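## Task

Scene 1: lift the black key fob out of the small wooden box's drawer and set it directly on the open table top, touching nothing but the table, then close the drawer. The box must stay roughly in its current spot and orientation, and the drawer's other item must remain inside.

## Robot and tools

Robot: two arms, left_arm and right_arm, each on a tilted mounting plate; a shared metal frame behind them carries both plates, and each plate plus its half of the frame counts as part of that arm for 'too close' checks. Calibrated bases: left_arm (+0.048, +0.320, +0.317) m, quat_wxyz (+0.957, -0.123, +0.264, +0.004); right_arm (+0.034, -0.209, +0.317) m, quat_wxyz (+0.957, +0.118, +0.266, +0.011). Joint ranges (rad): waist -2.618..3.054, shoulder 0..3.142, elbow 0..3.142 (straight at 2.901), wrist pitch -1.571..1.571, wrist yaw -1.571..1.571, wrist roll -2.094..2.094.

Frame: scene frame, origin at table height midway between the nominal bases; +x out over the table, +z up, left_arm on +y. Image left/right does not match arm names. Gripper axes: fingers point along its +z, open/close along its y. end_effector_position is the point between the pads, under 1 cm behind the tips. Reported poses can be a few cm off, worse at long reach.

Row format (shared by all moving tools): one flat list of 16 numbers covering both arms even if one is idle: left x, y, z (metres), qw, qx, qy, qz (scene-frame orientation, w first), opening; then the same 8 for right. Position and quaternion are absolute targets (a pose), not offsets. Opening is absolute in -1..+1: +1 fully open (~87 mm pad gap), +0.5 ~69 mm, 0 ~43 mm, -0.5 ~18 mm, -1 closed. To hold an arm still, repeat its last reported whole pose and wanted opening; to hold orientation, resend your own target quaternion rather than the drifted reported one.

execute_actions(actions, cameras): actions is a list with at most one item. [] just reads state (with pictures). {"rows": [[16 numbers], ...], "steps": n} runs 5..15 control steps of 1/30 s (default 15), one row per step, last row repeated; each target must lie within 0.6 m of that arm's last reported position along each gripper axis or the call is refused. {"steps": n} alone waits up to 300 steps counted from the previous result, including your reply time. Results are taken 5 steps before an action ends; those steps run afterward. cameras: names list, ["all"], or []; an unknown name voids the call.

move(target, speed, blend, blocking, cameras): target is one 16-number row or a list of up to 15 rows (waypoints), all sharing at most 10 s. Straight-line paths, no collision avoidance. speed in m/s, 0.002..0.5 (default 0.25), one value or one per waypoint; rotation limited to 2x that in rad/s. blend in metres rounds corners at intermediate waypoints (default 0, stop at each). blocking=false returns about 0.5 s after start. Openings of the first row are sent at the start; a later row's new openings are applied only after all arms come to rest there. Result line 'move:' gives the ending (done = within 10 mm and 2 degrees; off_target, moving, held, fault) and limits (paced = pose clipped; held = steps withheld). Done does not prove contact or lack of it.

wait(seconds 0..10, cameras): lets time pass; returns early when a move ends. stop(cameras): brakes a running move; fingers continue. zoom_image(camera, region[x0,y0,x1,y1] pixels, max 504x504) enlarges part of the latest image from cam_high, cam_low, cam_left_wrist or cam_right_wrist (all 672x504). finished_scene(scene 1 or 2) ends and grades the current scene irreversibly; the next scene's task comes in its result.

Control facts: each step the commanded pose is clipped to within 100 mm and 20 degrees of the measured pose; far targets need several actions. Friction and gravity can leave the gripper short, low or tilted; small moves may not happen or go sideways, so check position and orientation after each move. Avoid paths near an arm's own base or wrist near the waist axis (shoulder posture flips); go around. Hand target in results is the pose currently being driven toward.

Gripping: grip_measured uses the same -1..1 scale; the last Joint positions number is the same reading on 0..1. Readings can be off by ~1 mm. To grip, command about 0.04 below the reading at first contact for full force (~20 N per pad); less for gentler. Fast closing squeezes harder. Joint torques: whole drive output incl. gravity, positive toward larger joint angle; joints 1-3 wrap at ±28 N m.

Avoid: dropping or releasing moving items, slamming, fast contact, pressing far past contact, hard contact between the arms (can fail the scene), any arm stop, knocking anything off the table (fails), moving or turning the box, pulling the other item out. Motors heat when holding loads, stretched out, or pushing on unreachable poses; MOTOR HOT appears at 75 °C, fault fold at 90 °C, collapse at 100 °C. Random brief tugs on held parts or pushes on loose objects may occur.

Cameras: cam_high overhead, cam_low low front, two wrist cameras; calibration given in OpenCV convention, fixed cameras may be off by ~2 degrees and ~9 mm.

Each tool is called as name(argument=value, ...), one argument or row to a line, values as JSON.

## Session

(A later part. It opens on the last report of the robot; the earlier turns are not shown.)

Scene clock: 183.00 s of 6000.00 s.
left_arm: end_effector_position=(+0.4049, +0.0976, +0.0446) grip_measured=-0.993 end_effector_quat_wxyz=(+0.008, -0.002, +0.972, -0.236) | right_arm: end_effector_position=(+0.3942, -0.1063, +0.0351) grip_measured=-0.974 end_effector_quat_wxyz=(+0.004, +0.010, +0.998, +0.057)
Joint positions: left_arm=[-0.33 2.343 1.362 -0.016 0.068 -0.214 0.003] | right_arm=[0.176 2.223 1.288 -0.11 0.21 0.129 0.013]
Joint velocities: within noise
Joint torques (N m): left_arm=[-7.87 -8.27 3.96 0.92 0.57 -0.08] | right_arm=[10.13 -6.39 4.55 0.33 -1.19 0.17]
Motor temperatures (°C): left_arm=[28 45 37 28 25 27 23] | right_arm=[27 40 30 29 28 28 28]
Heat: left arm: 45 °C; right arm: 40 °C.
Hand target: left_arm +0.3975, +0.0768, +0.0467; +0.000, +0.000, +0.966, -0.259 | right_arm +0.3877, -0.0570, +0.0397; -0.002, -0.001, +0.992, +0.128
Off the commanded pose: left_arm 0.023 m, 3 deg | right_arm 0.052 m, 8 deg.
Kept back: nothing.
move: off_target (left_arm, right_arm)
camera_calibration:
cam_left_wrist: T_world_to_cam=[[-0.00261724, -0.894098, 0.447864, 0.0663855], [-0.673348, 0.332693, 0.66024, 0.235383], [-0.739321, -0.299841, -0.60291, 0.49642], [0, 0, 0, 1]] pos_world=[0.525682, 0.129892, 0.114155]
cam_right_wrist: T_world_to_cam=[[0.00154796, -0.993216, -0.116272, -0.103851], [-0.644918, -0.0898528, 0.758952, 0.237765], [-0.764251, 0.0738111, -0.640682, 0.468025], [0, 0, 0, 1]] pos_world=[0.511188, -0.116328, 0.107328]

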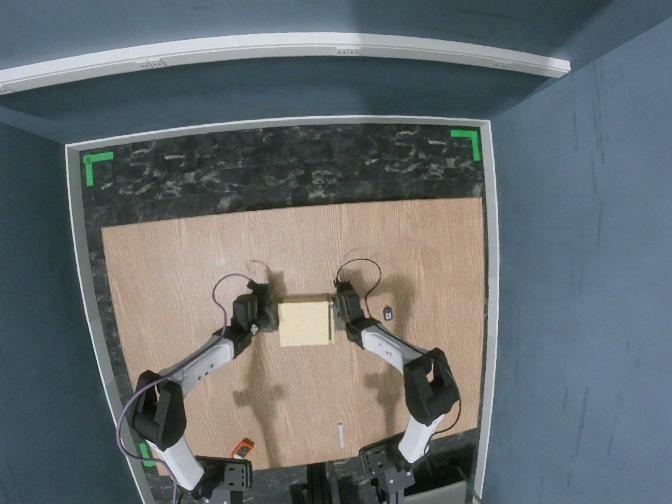

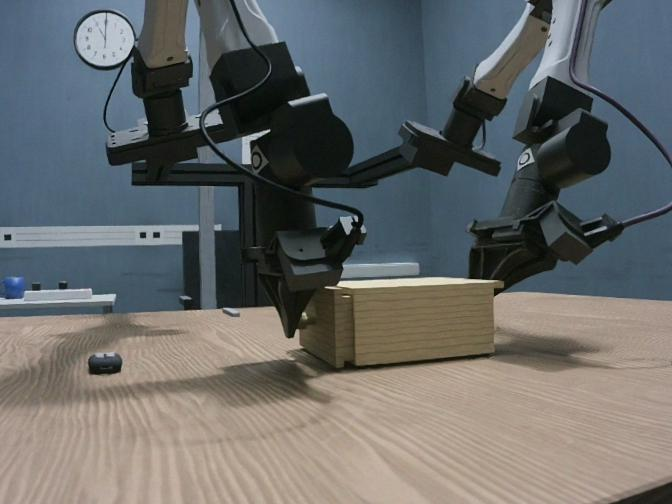

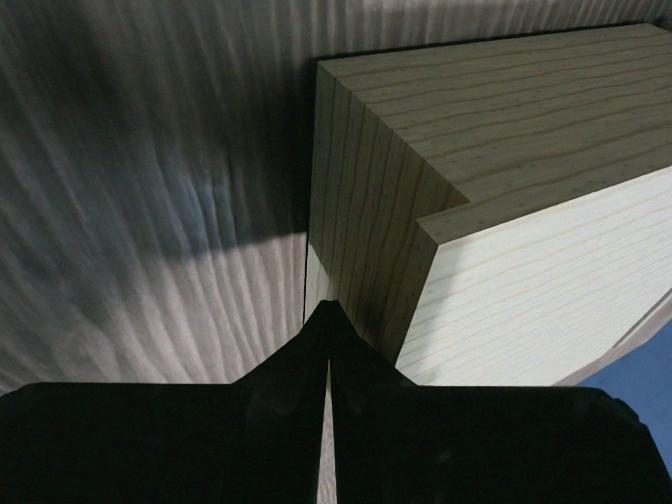

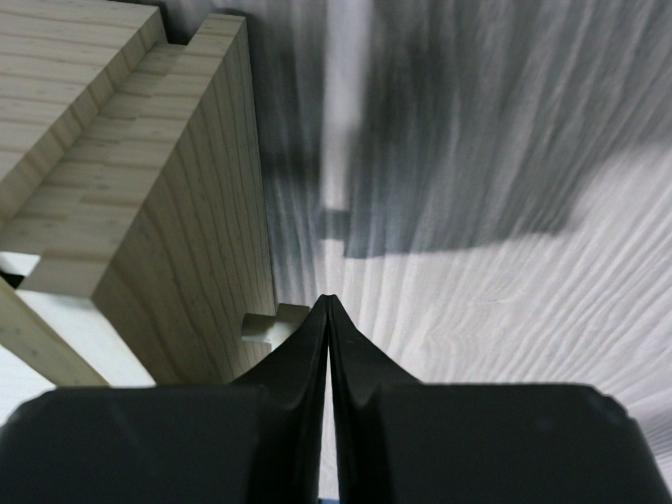

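move(
  target=[
    [0.398,0.080,0.046,0,0,0.9659,-0.2588,-1,0.392,-0.135,0.036,0,0,0.9659,0.2588,-1],
    [0.398,0.080,0.046,0,0,0.9659,-0.2588,-1,0.390,-0.070,0.036,0,0,0.9659,0.2588,-1],
  ],
  speed=[0.06,0.03],
)

zoom_image(
  camera="cam_high",
  region=[240, 270, 380, 375],
)

zoom_image(
  camera="cam_low",
  region=[260, 250, 520, 400],
)

Scene clock: 198.57 s of 6000.00 s.
left_arm: end_effector_position=(+0.4051, +0.0976, +0.0445) grip_measured=-0.993 end_effector_quat_wxyz=(+0.008, -0.002, +0.972, -0.236) | right_arm: end_effector_position=(+0.3855, -0.0985, +0.0359) grip_measured=-0.974 end_effector_quat_wxyz=(-0.010, +0.004, +0.975, +0.224)
Joint positions: left_arm=[-0.33 2.344 1.363 -0.017 0.068 -0.214 0.003] | right_arm=[0.052 2.223 1.261 -0.089 -0.191 0.012 0.013]
Joint velocities: within noise
Joint torques (N m): left_arm=[-7.1 -8.69 3.47 0.91 0.6 0] | right_arm=[7.42 -6.63 3.95 0.56 -0.83 0.05]
Motor temperatures (°C): left_arm=[30 46 37 28 25 27 23] | right_arm=[28 40 30 29 28 28 28]
Heat: left arm: 46 °C; right arm: 40 °C.
Hand target: left_arm +0.3978, +0.0806, +0.0465; +0.000, +0.000, +0.966, -0.258 | right_arm +0.3891, -0.0710, +0.0376; -0.001, -0.001, +0.966, +0.259
Off the commanded pose: left_arm 0.019 m, 3 deg | right_arm 0.029 m, 4 deg.
Kept back: nothing.
move: off_target (left_arm, right_arm)
camera_calibration:
cam_left_wrist: T_world_to_cam=[[-0.00260987, -0.894265, 0.447531, 0.0664381], [-0.673408, 0.332419, 0.660318, 0.235615], [-0.739266, -0.299648, -0.603073, 0.496515], [0, 0, 0, 1]] pos_world=[0.525895, 0.12987, 0.114121]
cam_right_wrist: T_world_to_cam=[[0.00745084, -0.898722, -0.438455, -0.0774445], [-0.624732, -0.34655, 0.699723, 0.201253], [-0.780804, 0.268703, -0.564043, 0.484192], [0, 0, 0, 1]] pos_world=[0.504365, -0.129961, 0.0983278]

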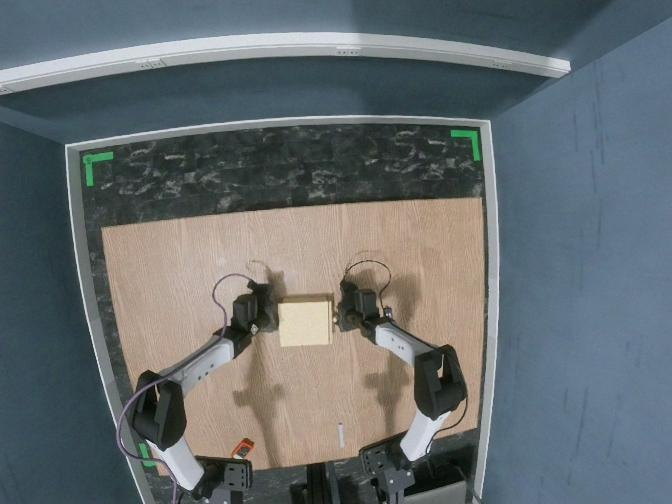

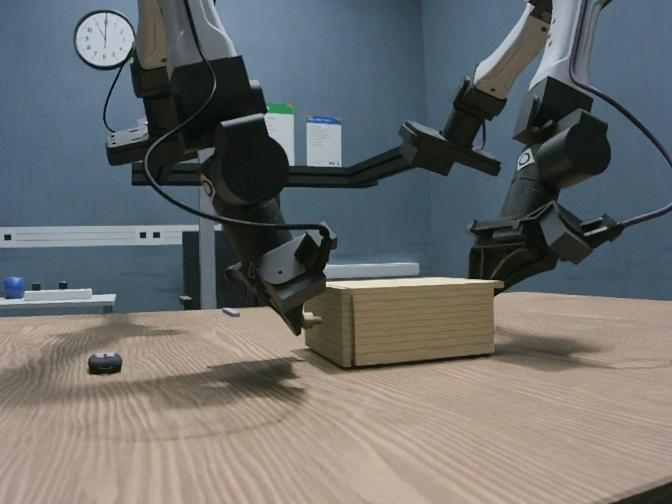

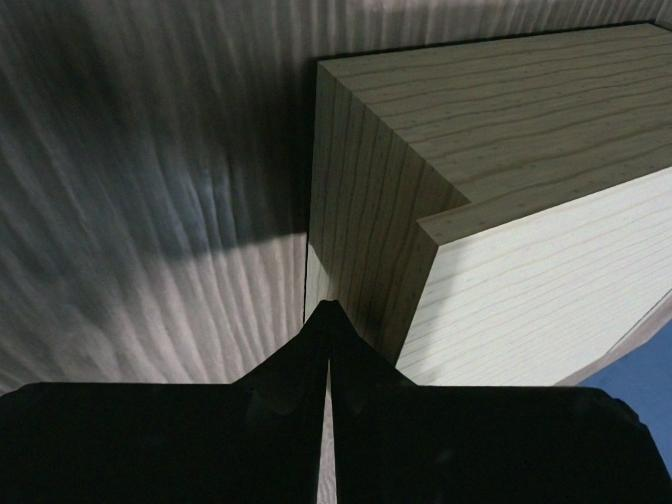

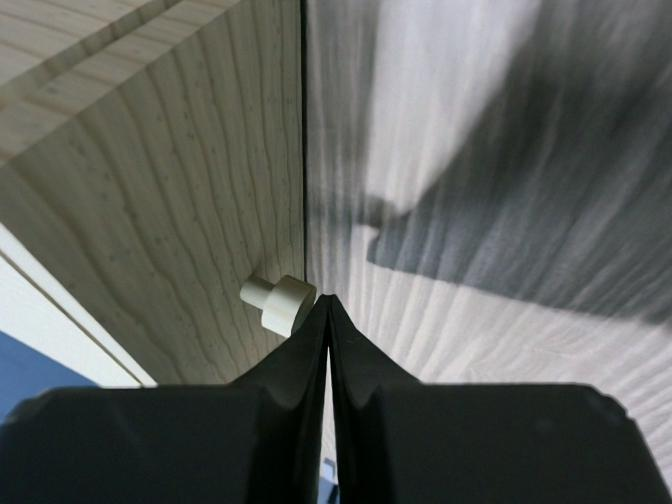

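Scaled by 3.600 from the camera's 672x504 image, which has a finer 960x720 frame.

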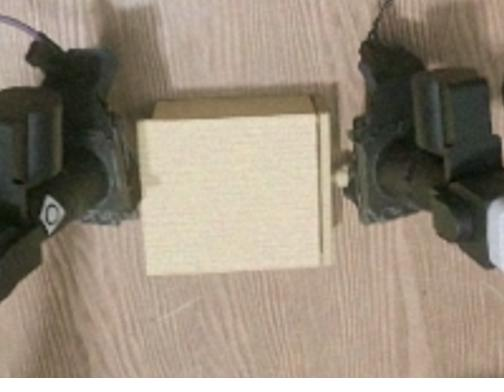

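Scaled by 1.938 from the camera's 672x504 image, which has a finer 960x720 frame.

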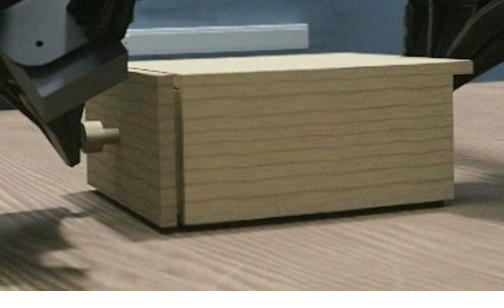

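move(
  target=[0.398,0.080,0.046,0,0,0.9659,-0.2588,-1,0.390,-0.060,0.036,0,0,0.9659,0.2588,-1],
  speed=0.025,
)

zoom_image(
  camera="cam_high",
  region=[240, 270, 380, 375],
)

zoom_image(
  camera="cam_low",
  region=[260, 250, 520, 400],
)

Scene clock: 199.50 s of 6000.00 s.
left_arm: end_effector_position=(+0.4051, +0.0976, +0.0445) grip_measured=-0.993 end_effector_quat_wxyz=(+0.008, -0.002, +0.972, -0.236) | right_arm: end_effector_position=(+0.3840, -0.0973, +0.0320) grip_measured=-0.974 end_effector_quat_wxyz=(-0.011, +0.007, +0.978, +0.209)
Joint positions: left_arm=[-0.33 2.344 1.363 -0.017 0.068 -0.214 0.003] | right_arm=[0.065 2.233 1.261 -0.078 -0.154 0.029 0.013]
Joint velocities: within noise
Joint torques (N m): left_arm=[-7.1 -8.66 3.51 0.93 0.6 0] | right_arm=[8.42 -6.89 4.36 0.51 -1.02 0.1]
Motor temperatures (°C): left_arm=[30 46 37 28 25 27 23] | right_arm=[28 40 30 29 28 28 28]
Heat: left arm: 46 °C; right arm: 40 °C.
Hand target: left_arm +0.3978, +0.0806, +0.0465; +0.000, +0.000, +0.966, -0.258 | right_arm +0.3885, -0.0615, +0.0382; -0.002, -0.001, +0.966, +0.258
Off the commanded pose: left_arm 0.019 m, 3 deg | right_arm 0.038 m, 6 deg.
Kept back: nothing.
move: off_target (left_arm, right_arm)
camera_calibration:
cam_left_wrist: T_world_to_cam=[[-0.00260987, -0.894265, 0.447531, 0.0664381], [-0.673408, 0.332419, 0.660318, 0.235615], [-0.739266, -0.299648, -0.603073, 0.496515], [0, 0, 0, 1]] pos_world=[0.525895, 0.12987, 0.114121]
cam_right_wrist: T_world_to_cam=[[0.00249583, -0.91176, -0.410715, -0.0782562], [-0.624246, -0.322283, 0.711654, 0.205258], [-0.781224, 0.254611, -0.569967, 0.47949], [0, 0, 0, 1]] pos_world=[0.502916, -0.127283, 0.0950795]

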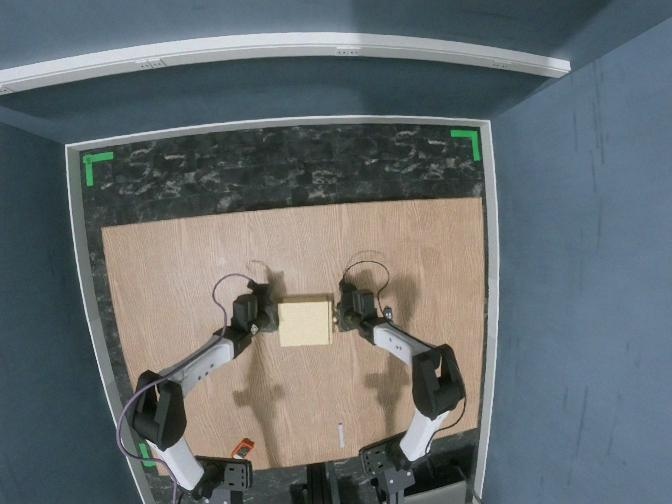

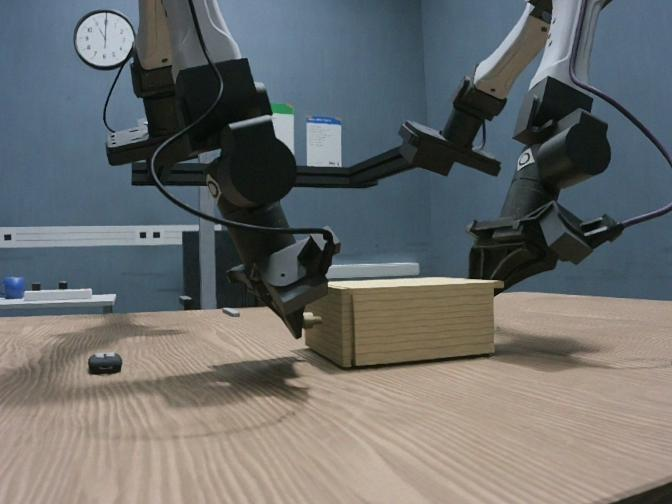

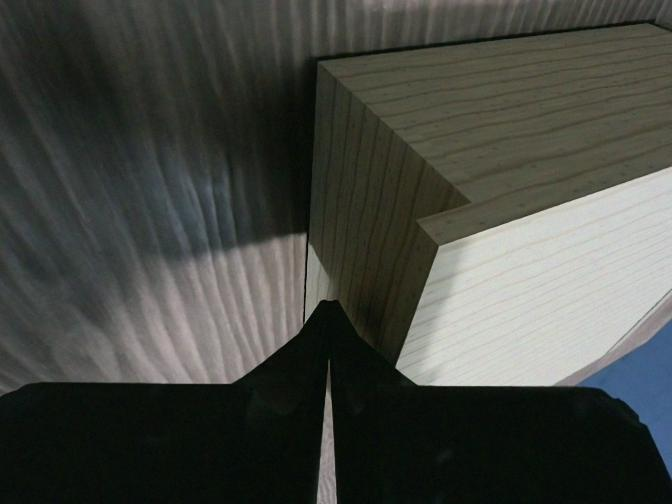

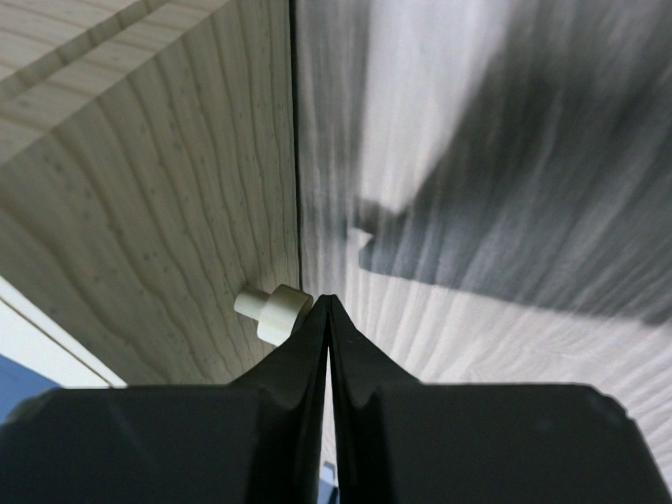

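Scaled by 3.600 from the camera's 672x504 image, which has a finer 960x720 frame.

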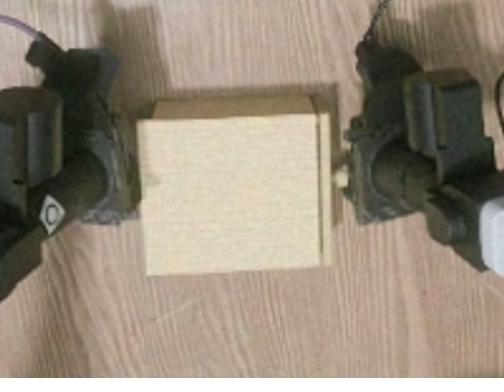

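Scaled by 1.938 from the camera's 672x504 image, which has a finer 960x720 frame.

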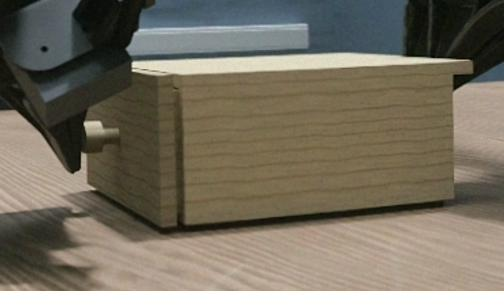

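zoom_image(
  camera="cam_low",
  region=[300, 270, 400, 380],
)

zoom_image(
  camera="cam_right_wrist",
  region=[0, 0, 340, 380],
)

Scaled by 4.582 from the camera's 672x504 image, which has a finer 960x720 frame.

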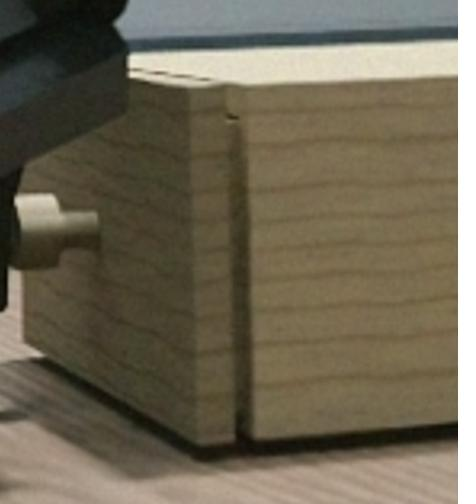

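Scaled by 1.326 from the camera's 672x504 image, which has a finer 960x720 frame.

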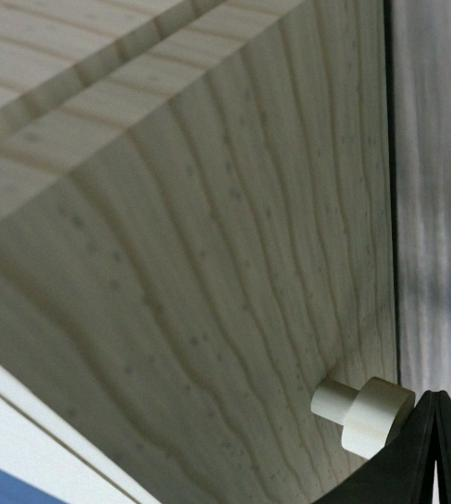

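move(
  target=[
    [0.398,0.080,0.046,0,0,0.9659,-0.2588,-1,0.395,-0.125,0.048,0,0,0.9744,0.225,-1],
    [0.398,0.078,0.046,0,0,0.9659,-0.2588,-1,0.393,-0.061,0.046,0,0,0.9744,0.225,-1],
  ],
  speed=[0.06,0.03],
)

zoom_image(
  camera="cam_low",
  region=[300, 270, 400, 380],
)

Scene clock: 203.37 s of 6000.00 s.
left_arm: end_effector_position=(+0.4051, +0.0976, +0.0445) grip_measured=-0.993 end_effector_quat_wxyz=(+0.008, -0.002, +0.972, -0.236) | right_arm: end_effector_position=(+0.3830, -0.0980, +0.0385) grip_measured=-0.974 end_effector_quat_wxyz=(-0.018, +0.004, +0.985, +0.174)
Joint positions: left_arm=[-0.33 2.344 1.363 -0.017 0.068 -0.214 0.003] | right_arm=[0.099 2.211 1.261 -0.115 -0.066 0.055 0.013]
Joint velocities: within noise
Joint torques (N m): left_arm=[-7.45 -8.43 3.81 0.91 0.58 -0.05] | right_arm=[8.62 -8.01 3.96 0.52 -1.01 0.13]
Motor temperatures (°C): left_arm=[30 47 37 28 25 27 23] | right_arm=[28 41 30 29 28 28 28]
Heat: left arm: 47 °C; right arm: 41 °C.
Hand target: left_arm +0.3977, +0.0787, +0.0466; +0.000, +0.000, +0.966, -0.259 | right_arm +0.3917, -0.0625, +0.0480; -0.002, -0.001, +0.974, +0.225
Off the commanded pose: left_arm 0.021 m, 3 deg | right_arm 0.039 m, 6 deg.
Kept back: nothing.
move: off_target (left_arm, right_arm)
camera_calibration:
cam_left_wrist: T_world_to_cam=[[-0.00260987, -0.894265, 0.447531, 0.0664381], [-0.673408, 0.332419, 0.660318, 0.235615], [-0.739266, -0.299648, -0.603073, 0.496515], [0, 0, 0, 1]] pos_world=[0.525895, 0.12987, 0.114121]
cam_right_wrist: T_world_to_cam=[[0.00626026, -0.938963, -0.343962, -0.0829255], [-0.612111, -0.275596, 0.741193, 0.19858], [-0.790747, 0.205903, -0.576475, 0.481713], [0, 0, 0, 1]] pos_world=[0.502985, -0.122322, 0.101987]

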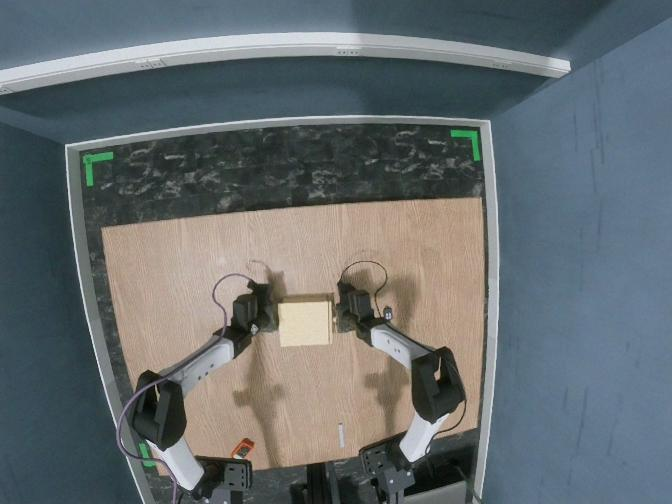

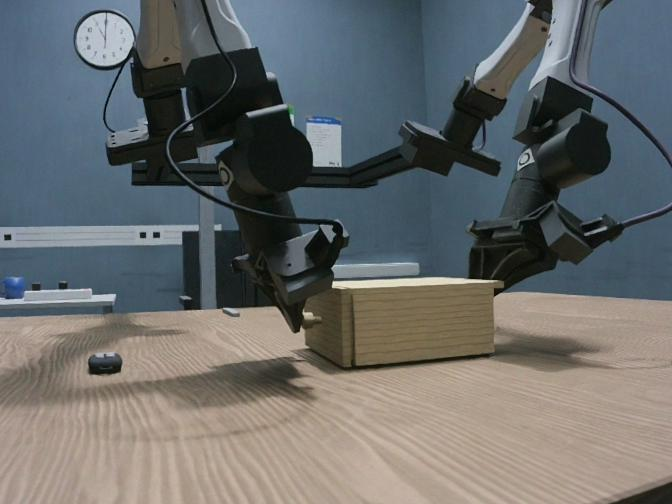

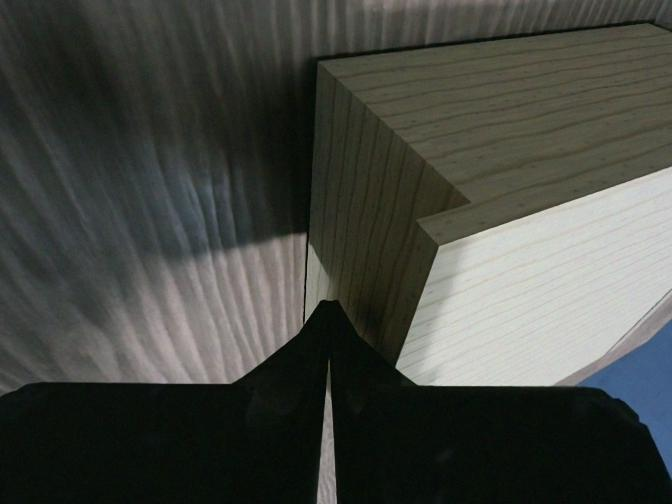

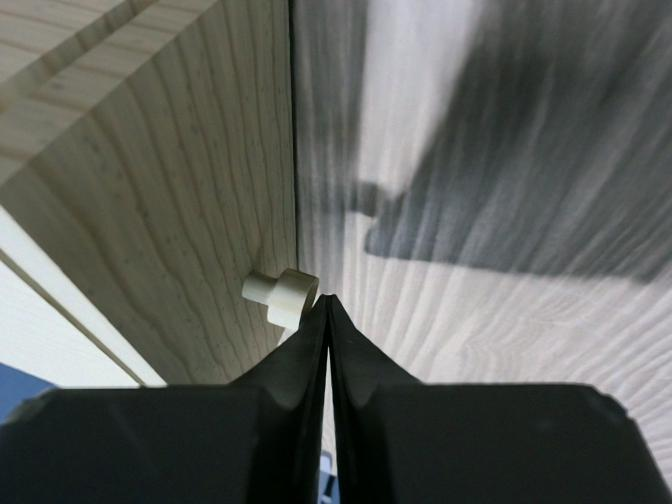

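Scaled by 4.582 from the camera's 672x504 image, which has a finer 960x720 frame.

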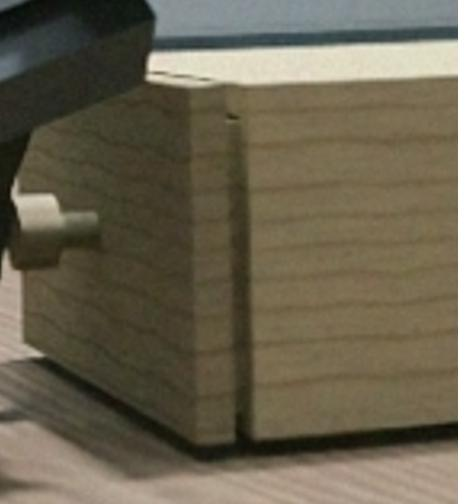

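zoom_image(
  camera="cam_high",
  region=[310, 285, 360, 355],
)

zoom_image(
  camera="cam_right_wrist",
  region=[0, 0, 200, 200],
)

zoom_image(
  camera="cam_right_wrist",
  region=[0, 200, 200, 400],
)

Scaled by 7.200 from the camera's 672x504 image, which has a finer 960x720 frame.

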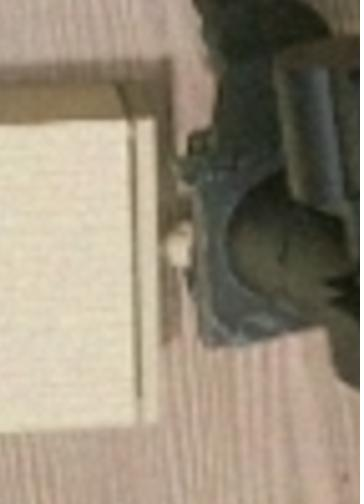

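Scaled by 2.520 from the camera's 672x504 image, which has a finer 960x720 frame.

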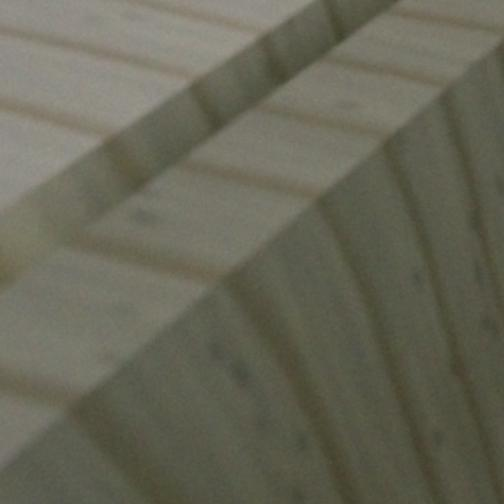

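Scaled by 2.520 from the camera's 672x504 image, which has a finer 960x720 frame.

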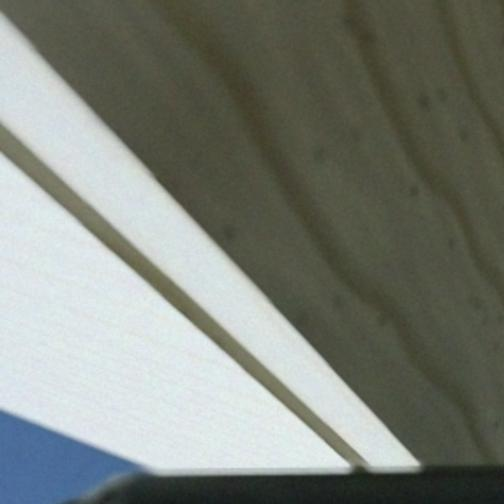

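zoom_image(
  camera="cam_low",
  region=[335, 280, 367, 312],
)

Scaled by 15.750 from the camera's 672x504 image, which has a finer 960x720 frame.

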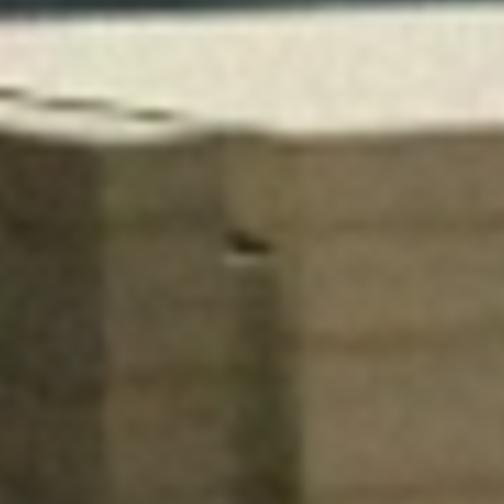

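zoom_image(
  camera="cam_left_wrist",
  region=[552, 270, 672, 390],
)

Scaled by 4.200 from the camera's 672x504 image, which has a finer 960x720 frame.

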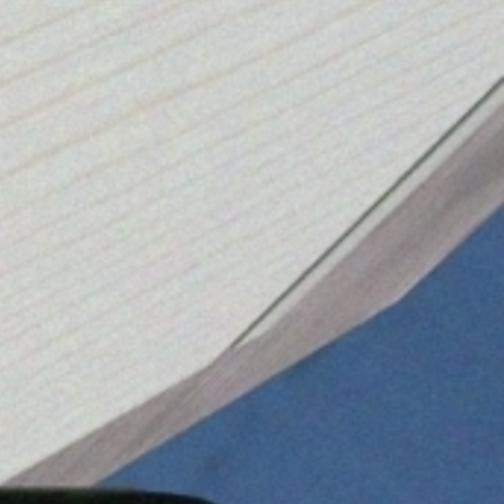

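move(
  target=[0.398,0.071,0.046,0,0,0.9659,-0.2588,-1,0.395,-0.050,0.046,0,0,0.9744,0.225,-1],
  speed=0.02,
)

zoom_image(
  camera="cam_low",
  region=[300, 270, 400, 380],
)

zoom_image(
  camera="cam_left_wrist",
  region=[552, 270, 672, 390],
)

Scene clock: 207.77 s of 6000.00 s.
left_arm: end_effector_position=(+0.4051, +0.0978, +0.0431) grip_measured=-0.993 end_effector_quat_wxyz=(+0.008, -0.002, +0.973, -0.229) | right_arm: end_effector_position=(+0.3832, -0.0975, +0.0387) grip_measured=-0.974 end_effector_quat_wxyz=(-0.018, +0.005, +0.987, +0.157)
Joint positions: left_arm=[-0.334 2.349 1.371 -0.024 0.052 -0.217 0.003] | right_arm=[0.114 2.211 1.264 -0.119 -0.024 0.071 0.013]
Joint velocities: within noise
Joint torques (N m): left_arm=[-8.38 -8.13 4.26 0.98 0.66 -0.14] | right_arm=[9.61 -7.35 5.2 0.55 -1.31 0.18]
Motor temperatures (°C): left_arm=[30 47 37 28 25 27 23] | right_arm=[29 41 30 29 28 28 28]
Heat: left arm: 47 °C; right arm: 41 °C.
Hand target: left_arm +0.3973, +0.0722, +0.0470; -0.001, +0.000, +0.966, -0.258 | right_arm +0.3926, -0.0525, +0.0494; -0.003, -0.002, +0.975, +0.224
Off the commanded pose: left_arm 0.028 m, 4 deg | right_arm 0.050 m, 8 deg.
Kept back: nothing.
move: off_target (left_arm, right_arm)
camera_calibration:
cam_left_wrist: T_world_to_cam=[[-0.00258729, -0.900801, 0.434224, 0.0684172], [-0.672186, 0.323059, 0.666182, 0.236679], [-0.740378, -0.290156, -0.606342, 0.495318], [0, 0, 0, 1]] pos_world=[0.525992, 0.128888, 0.112952]
cam_right_wrist: T_world_to_cam=[[0.00537388, -0.950153, -0.311736, -0.0844565], [-0.61172, -0.249732, 0.750622, 0.200746], [-0.791056, 0.186662, -0.58257, 0.480345], [0, 0, 0, 1]] pos_world=[0.503234, -0.119776, 0.102822]

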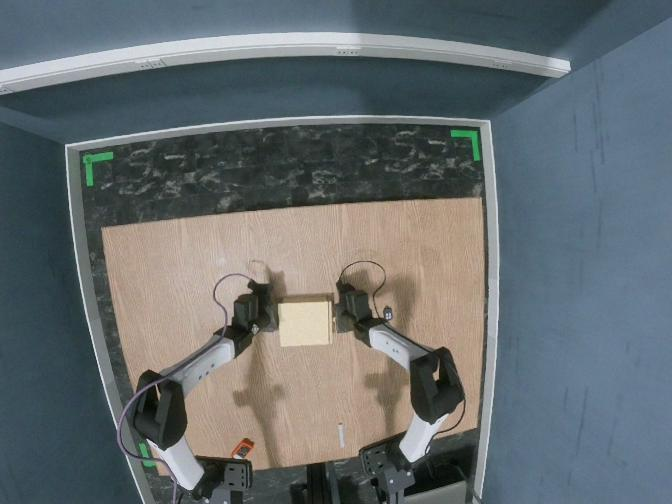

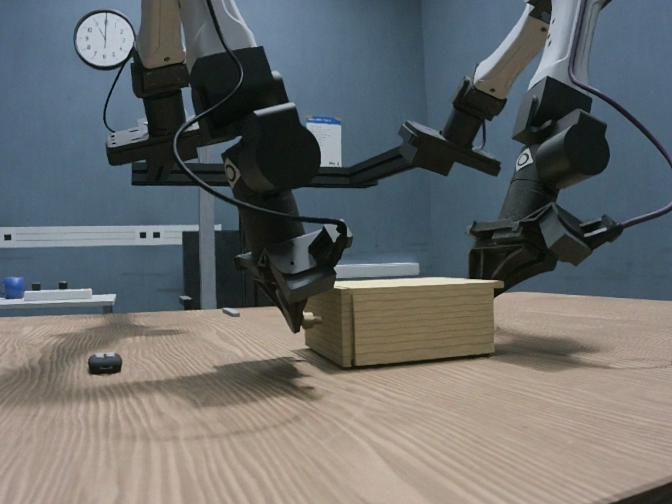

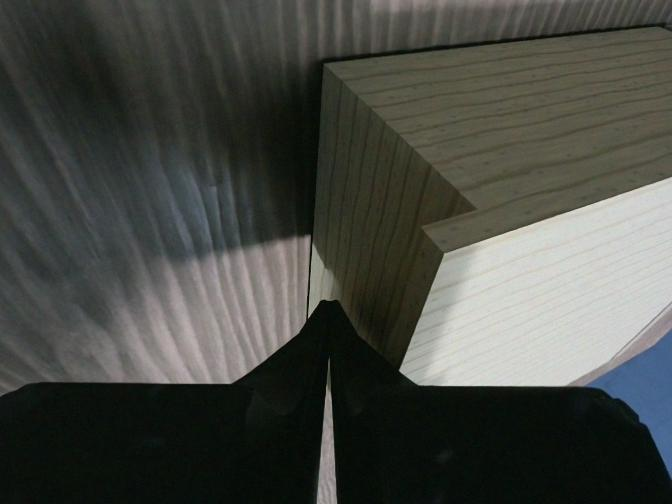

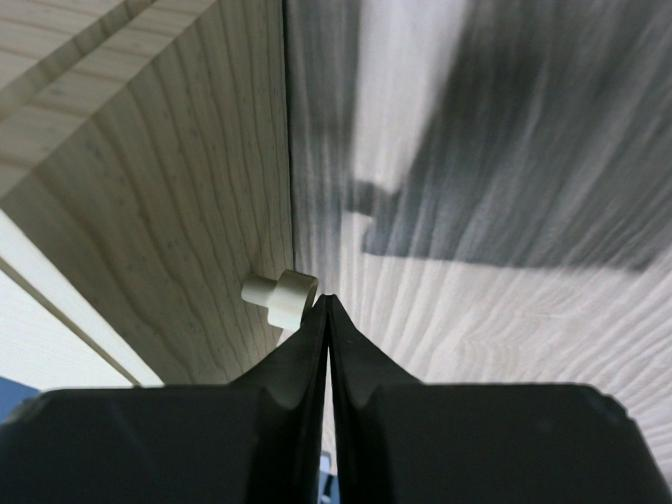

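Scaled by 4.582 from the camera's 672x504 image, which has a finer 960x720 frame.

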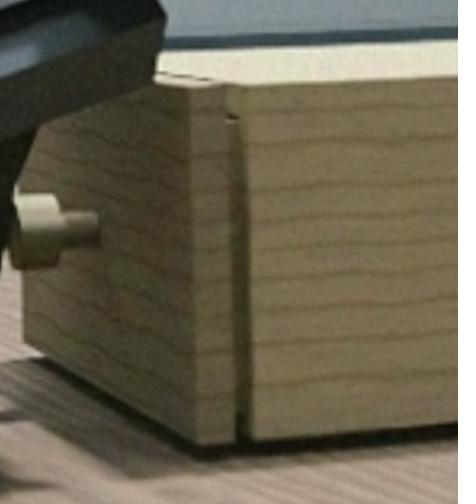

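Scaled by 4.200 from the camera's 672x504 image, which has a finer 960x720 frame.

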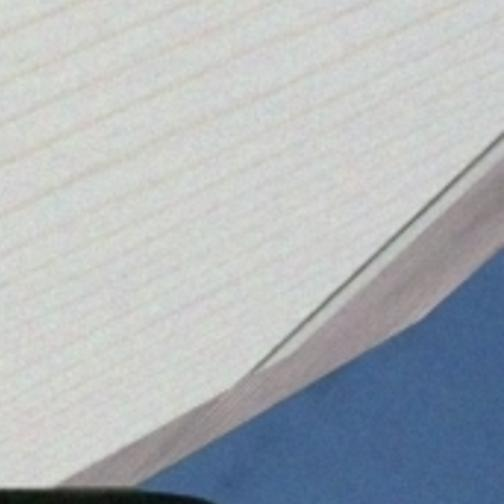

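move(
  target=[
    [0.398,0.080,0.046,0,0,0.9659,-0.2588,-1,0.395,-0.125,0.034,0,0,0.9483,0.3173,-1],
    [0.398,0.078,0.046,0,0,0.9659,-0.2588,-1,0.394,-0.060,0.030,0,0,0.9483,0.3173,-1],
  ],
  speed=[0.06,0.03],
)

zoom_image(
  camera="cam_low",
  region=[280, 270, 380, 380],
)

zoom_image(
  camera="cam_left_wrist",
  region=[552, 270, 672, 390],
)

Scene clock: 213.07 s of 6000.00 s.
left_arm: end_effector_position=(+0.4051, +0.0979, +0.0431) grip_measured=-0.993 end_effector_quat_wxyz=(+0.007, -0.002, +0.974, -0.228) | right_arm: end_effector_position=(+0.3955, -0.0916, +0.0246) grip_measured=-0.974 end_effector_quat_wxyz=(+0.003, +0.006, +0.961, +0.277)
Joint positions: left_arm=[-0.334 2.349 1.372 -0.025 0.051 -0.217 0.003] | right_arm=[0.016 2.287 1.319 -0.066 -0.318 -0.017 0.013]
Joint velocities: within noise
Joint torques (N m): left_arm=[-7.12 -8.88 3.18 0.98 0.74 0] | right_arm=[7.73 -7.19 3.7 0.28 -0.95 0.11]
Motor temperatures (°C): left_arm=[31 48 37 28 25 27 23] | right_arm=[29 41 30 29 28 28 28]
Heat: left arm: 48 °C; right arm: 41 °C.
Hand target: left_arm +0.3977, +0.0788, +0.0466; -0.001, +0.000, +0.966, -0.258 | right_arm +0.3930, -0.0613, +0.0311; -0.001, +0.000, +0.949, +0.317
Off the commanded pose: left_arm 0.021 m, 4 deg | right_arm 0.032 m, 5 deg.
Kept back: nothing.
move: off_target (left_arm, right_arm)
camera_calibration:
cam_left_wrist: T_world_to_cam=[[-0.0017949, -0.901156, 0.433491, 0.0682604], [-0.672026, 0.322099, 0.666808, 0.236674], [-0.740526, -0.290121, -0.606178, 0.495408], [0, 0, 0, 1]] pos_world=[0.526036, 0.129009, 0.112899]
cam_right_wrist: T_world_to_cam=[[0.0113861, -0.845685, -0.533561, -0.0706028], [-0.644701, -0.414089, 0.642566, 0.220937], [-0.76435, 0.336671, -0.549929, 0.483104], [0, 0, 0, 1]] pos_world=[0.512503, -0.130867, 0.0860351]

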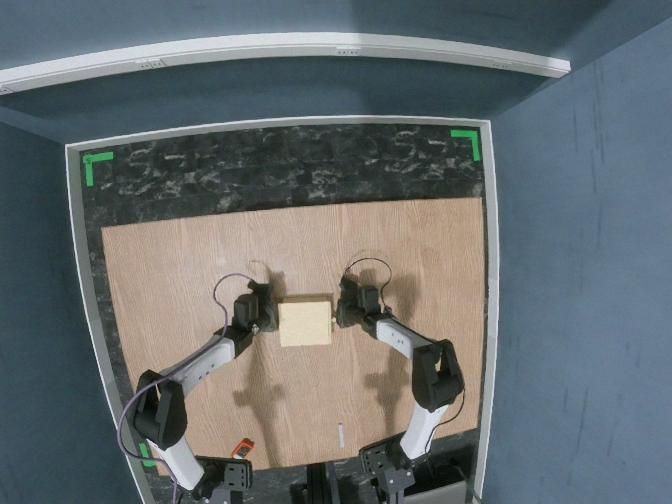

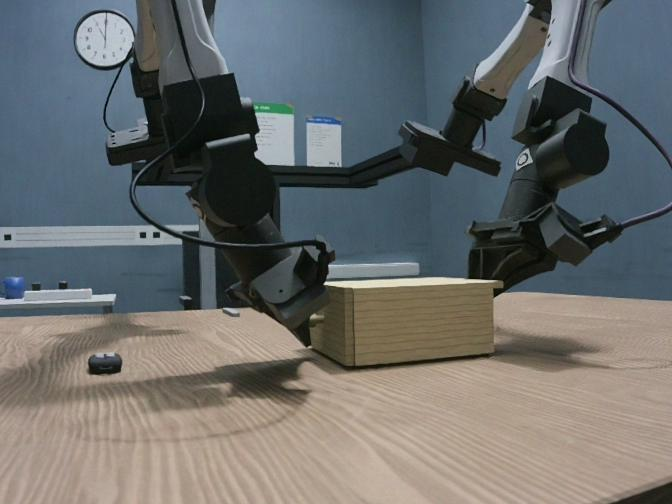

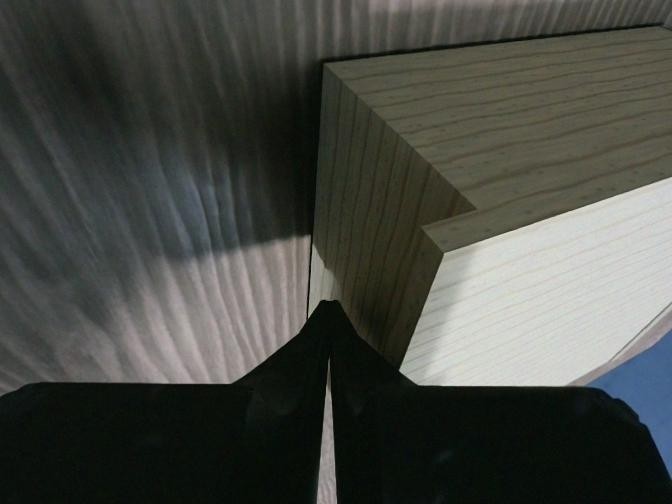

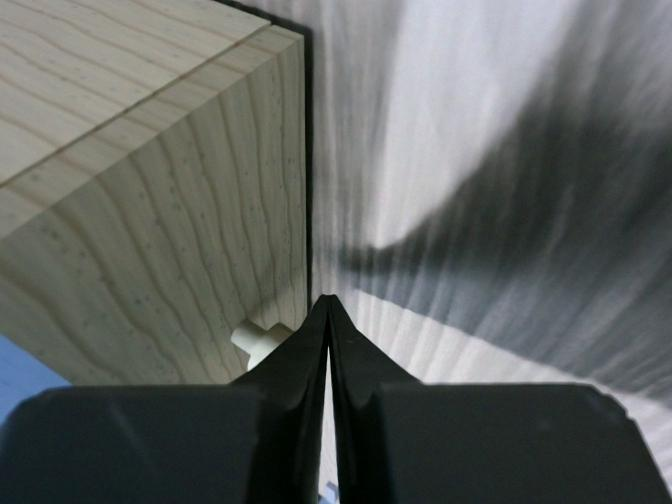

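Scaled by 4.582 from the camera's 672x504 image, which has a finer 960x720 frame.

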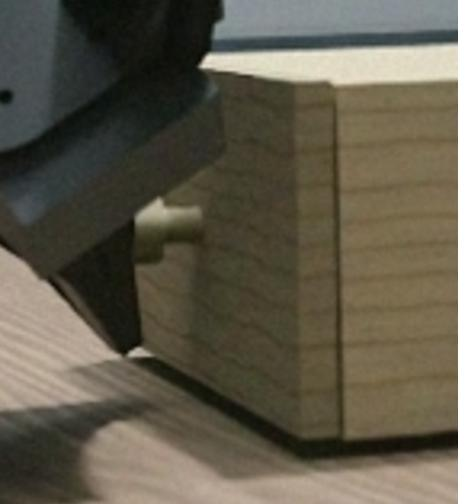

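Scaled by 4.200 from the camera's 672x504 image, which has a finer 960x720 frame.

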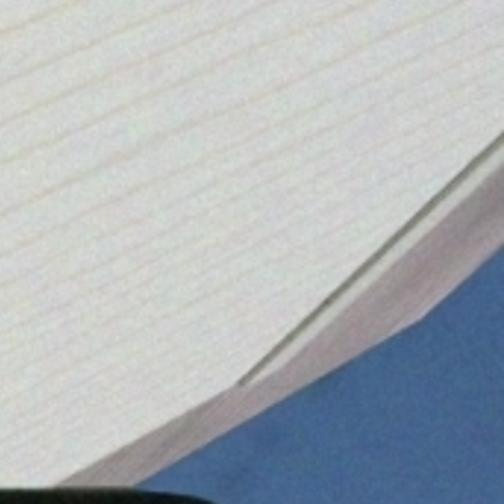

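move(
  target=[
    [0.398,0.106,0.046,0,0,0.9659,-0.2588,-1,0.394,-0.10,0.030,0,0,0.9483,0.3173,-1],
    [0.398,0.16,0.07,0,0,0.9659,-0.2588,-1,0.394,-0.15,0.05,0,0,0.9483,0.3173,-1],
    [0.38,0.19,0.2,0,0,0.9659,-0.2588,-1,0.37,-0.18,0.2,0,0,0.9483,0.3173,-1],
  ],
  speed=[0.05,0.12,0.2],
  blend=[0.01,0.02,0],
)

zoom_image(
  camera="cam_high",
  region=[240, 270, 380, 375],
)

zoom_image(
  camera="cam_low",
  region=[280, 270, 380, 380],
)

Scene clock: 216.50 s of 6000.00 s.
left_arm: end_effector_position=(+0.3835, +0.1900, +0.1955) grip_measured=-0.993 end_effector_quat_wxyz=(+0.003, +0.001, +0.966, -0.259) | right_arm: end_effector_position=(+0.3686, -0.1764, +0.1914) grip_measured=-0.974 end_effector_quat_wxyz=(-0.009, +0.002, +0.949, +0.316)
Joint positions: left_arm=[-0.24 1.692 1.013 -0.329 0.165 -0.134 0.003] | right_arm=[-0.161 1.679 1.087 -0.546 -0.479 -0.203 0.013]
Joint velocities: within noise
Joint torques (N m): left_arm=[-3.6 -9.81 3.45 0.62 0.27 0.12] | right_arm=[0.87 -10.55 3.64 -0.2 -0.46 -0.3]
Motor temperatures (°C): left_arm=[30 49 37 28 25 27 23] | right_arm=[28 41 30 29 28 28 28]
Heat: left arm: 49 °C; right arm: 41 °C.
Hand target: left_arm +0.3801, +0.1900, +0.1999; +0.000, +0.000, +0.966, -0.259 | right_arm +0.3700, -0.1799, +0.1996; +0.000, +0.000, +0.948, +0.317
Off the commanded pose: left_arm 0.006 m, 0 deg | right_arm 0.009 m, 1 deg.
Kept back: nothing.
move: done
camera_calibration:
cam_left_wrist: T_world_to_cam=[[-0.00598495, -0.872225, 0.489068, 0.0704096], [-0.665342, 0.368583, 0.649205, 0.0828653], [-0.746515, -0.321512, -0.582534, 0.602215], [0, 0, 0, 1]] pos_world=[0.505118, 0.22449, 0.262579]
cam_right_wrist: T_world_to_cam=[[0.0118947, -0.799554, -0.600476, -0.0322394], [-0.625625, -0.474408, 0.619298, 0.0480962], [-0.780033, 0.368307, -0.505864, 0.585804], [0, 0, 0, 1]] pos_world=[0.48742, -0.218716, 0.247193]

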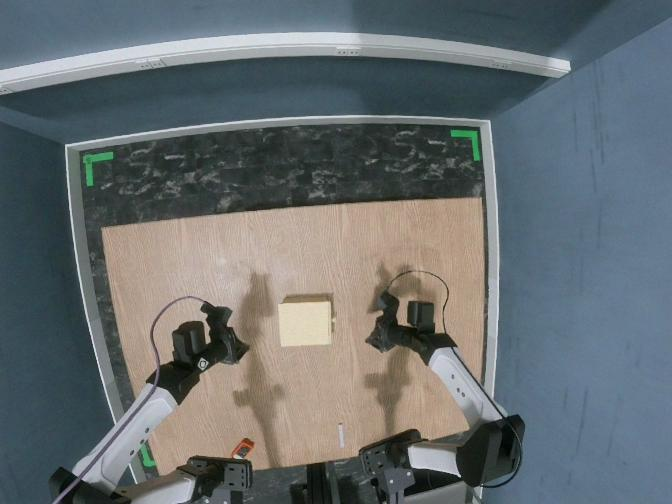

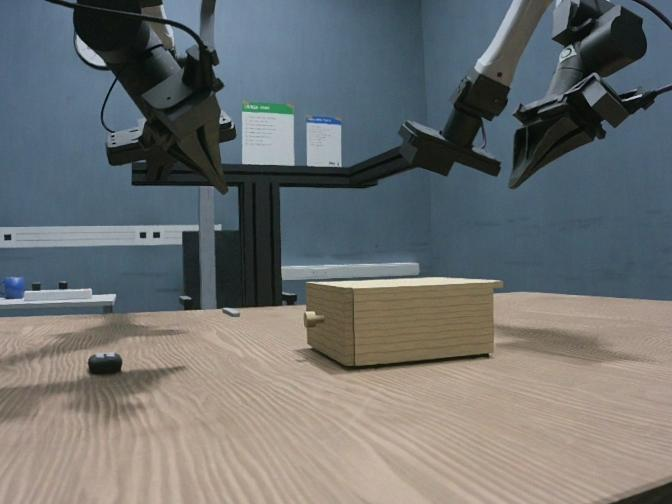

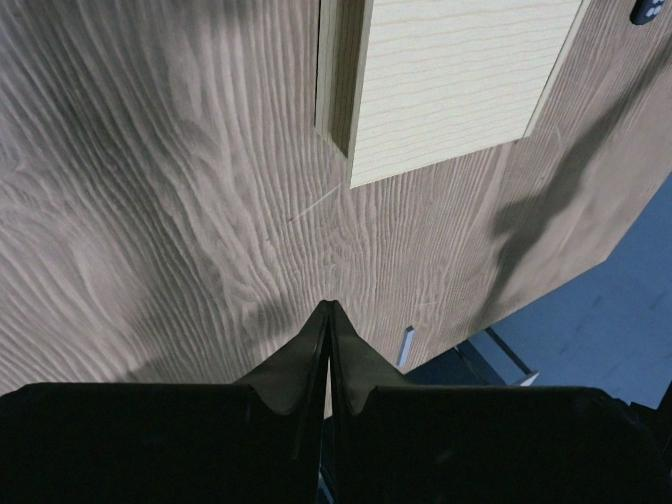

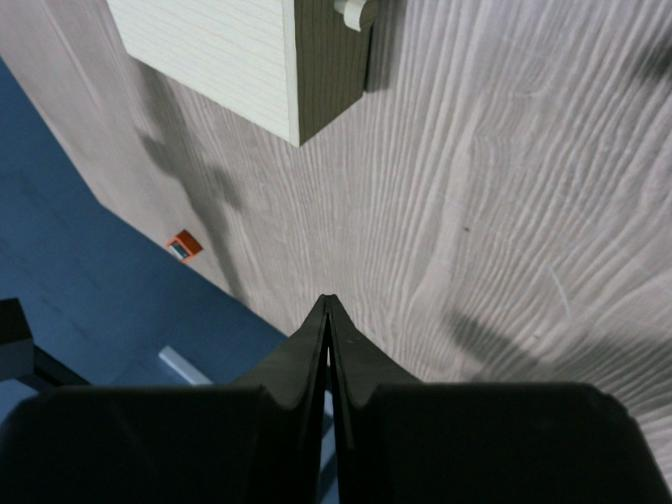

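Scaled by 3.600 from the camera's 672x504 image, which has a finer 960x720 frame.

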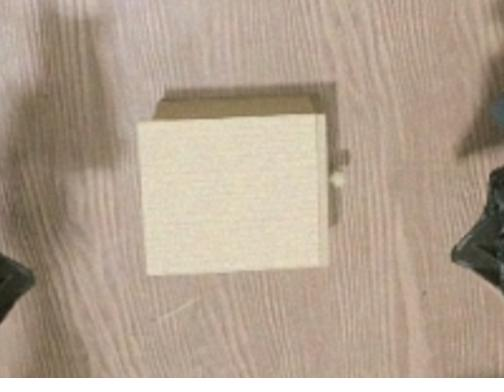

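Scaled by 4.582 from the camera's 672x504 image, which has a finer 960x720 frame.

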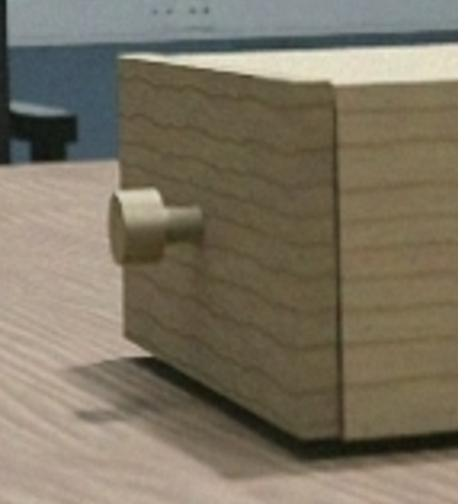

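finished_scene(
  scene=1,
)

The scene is finished: the task was done.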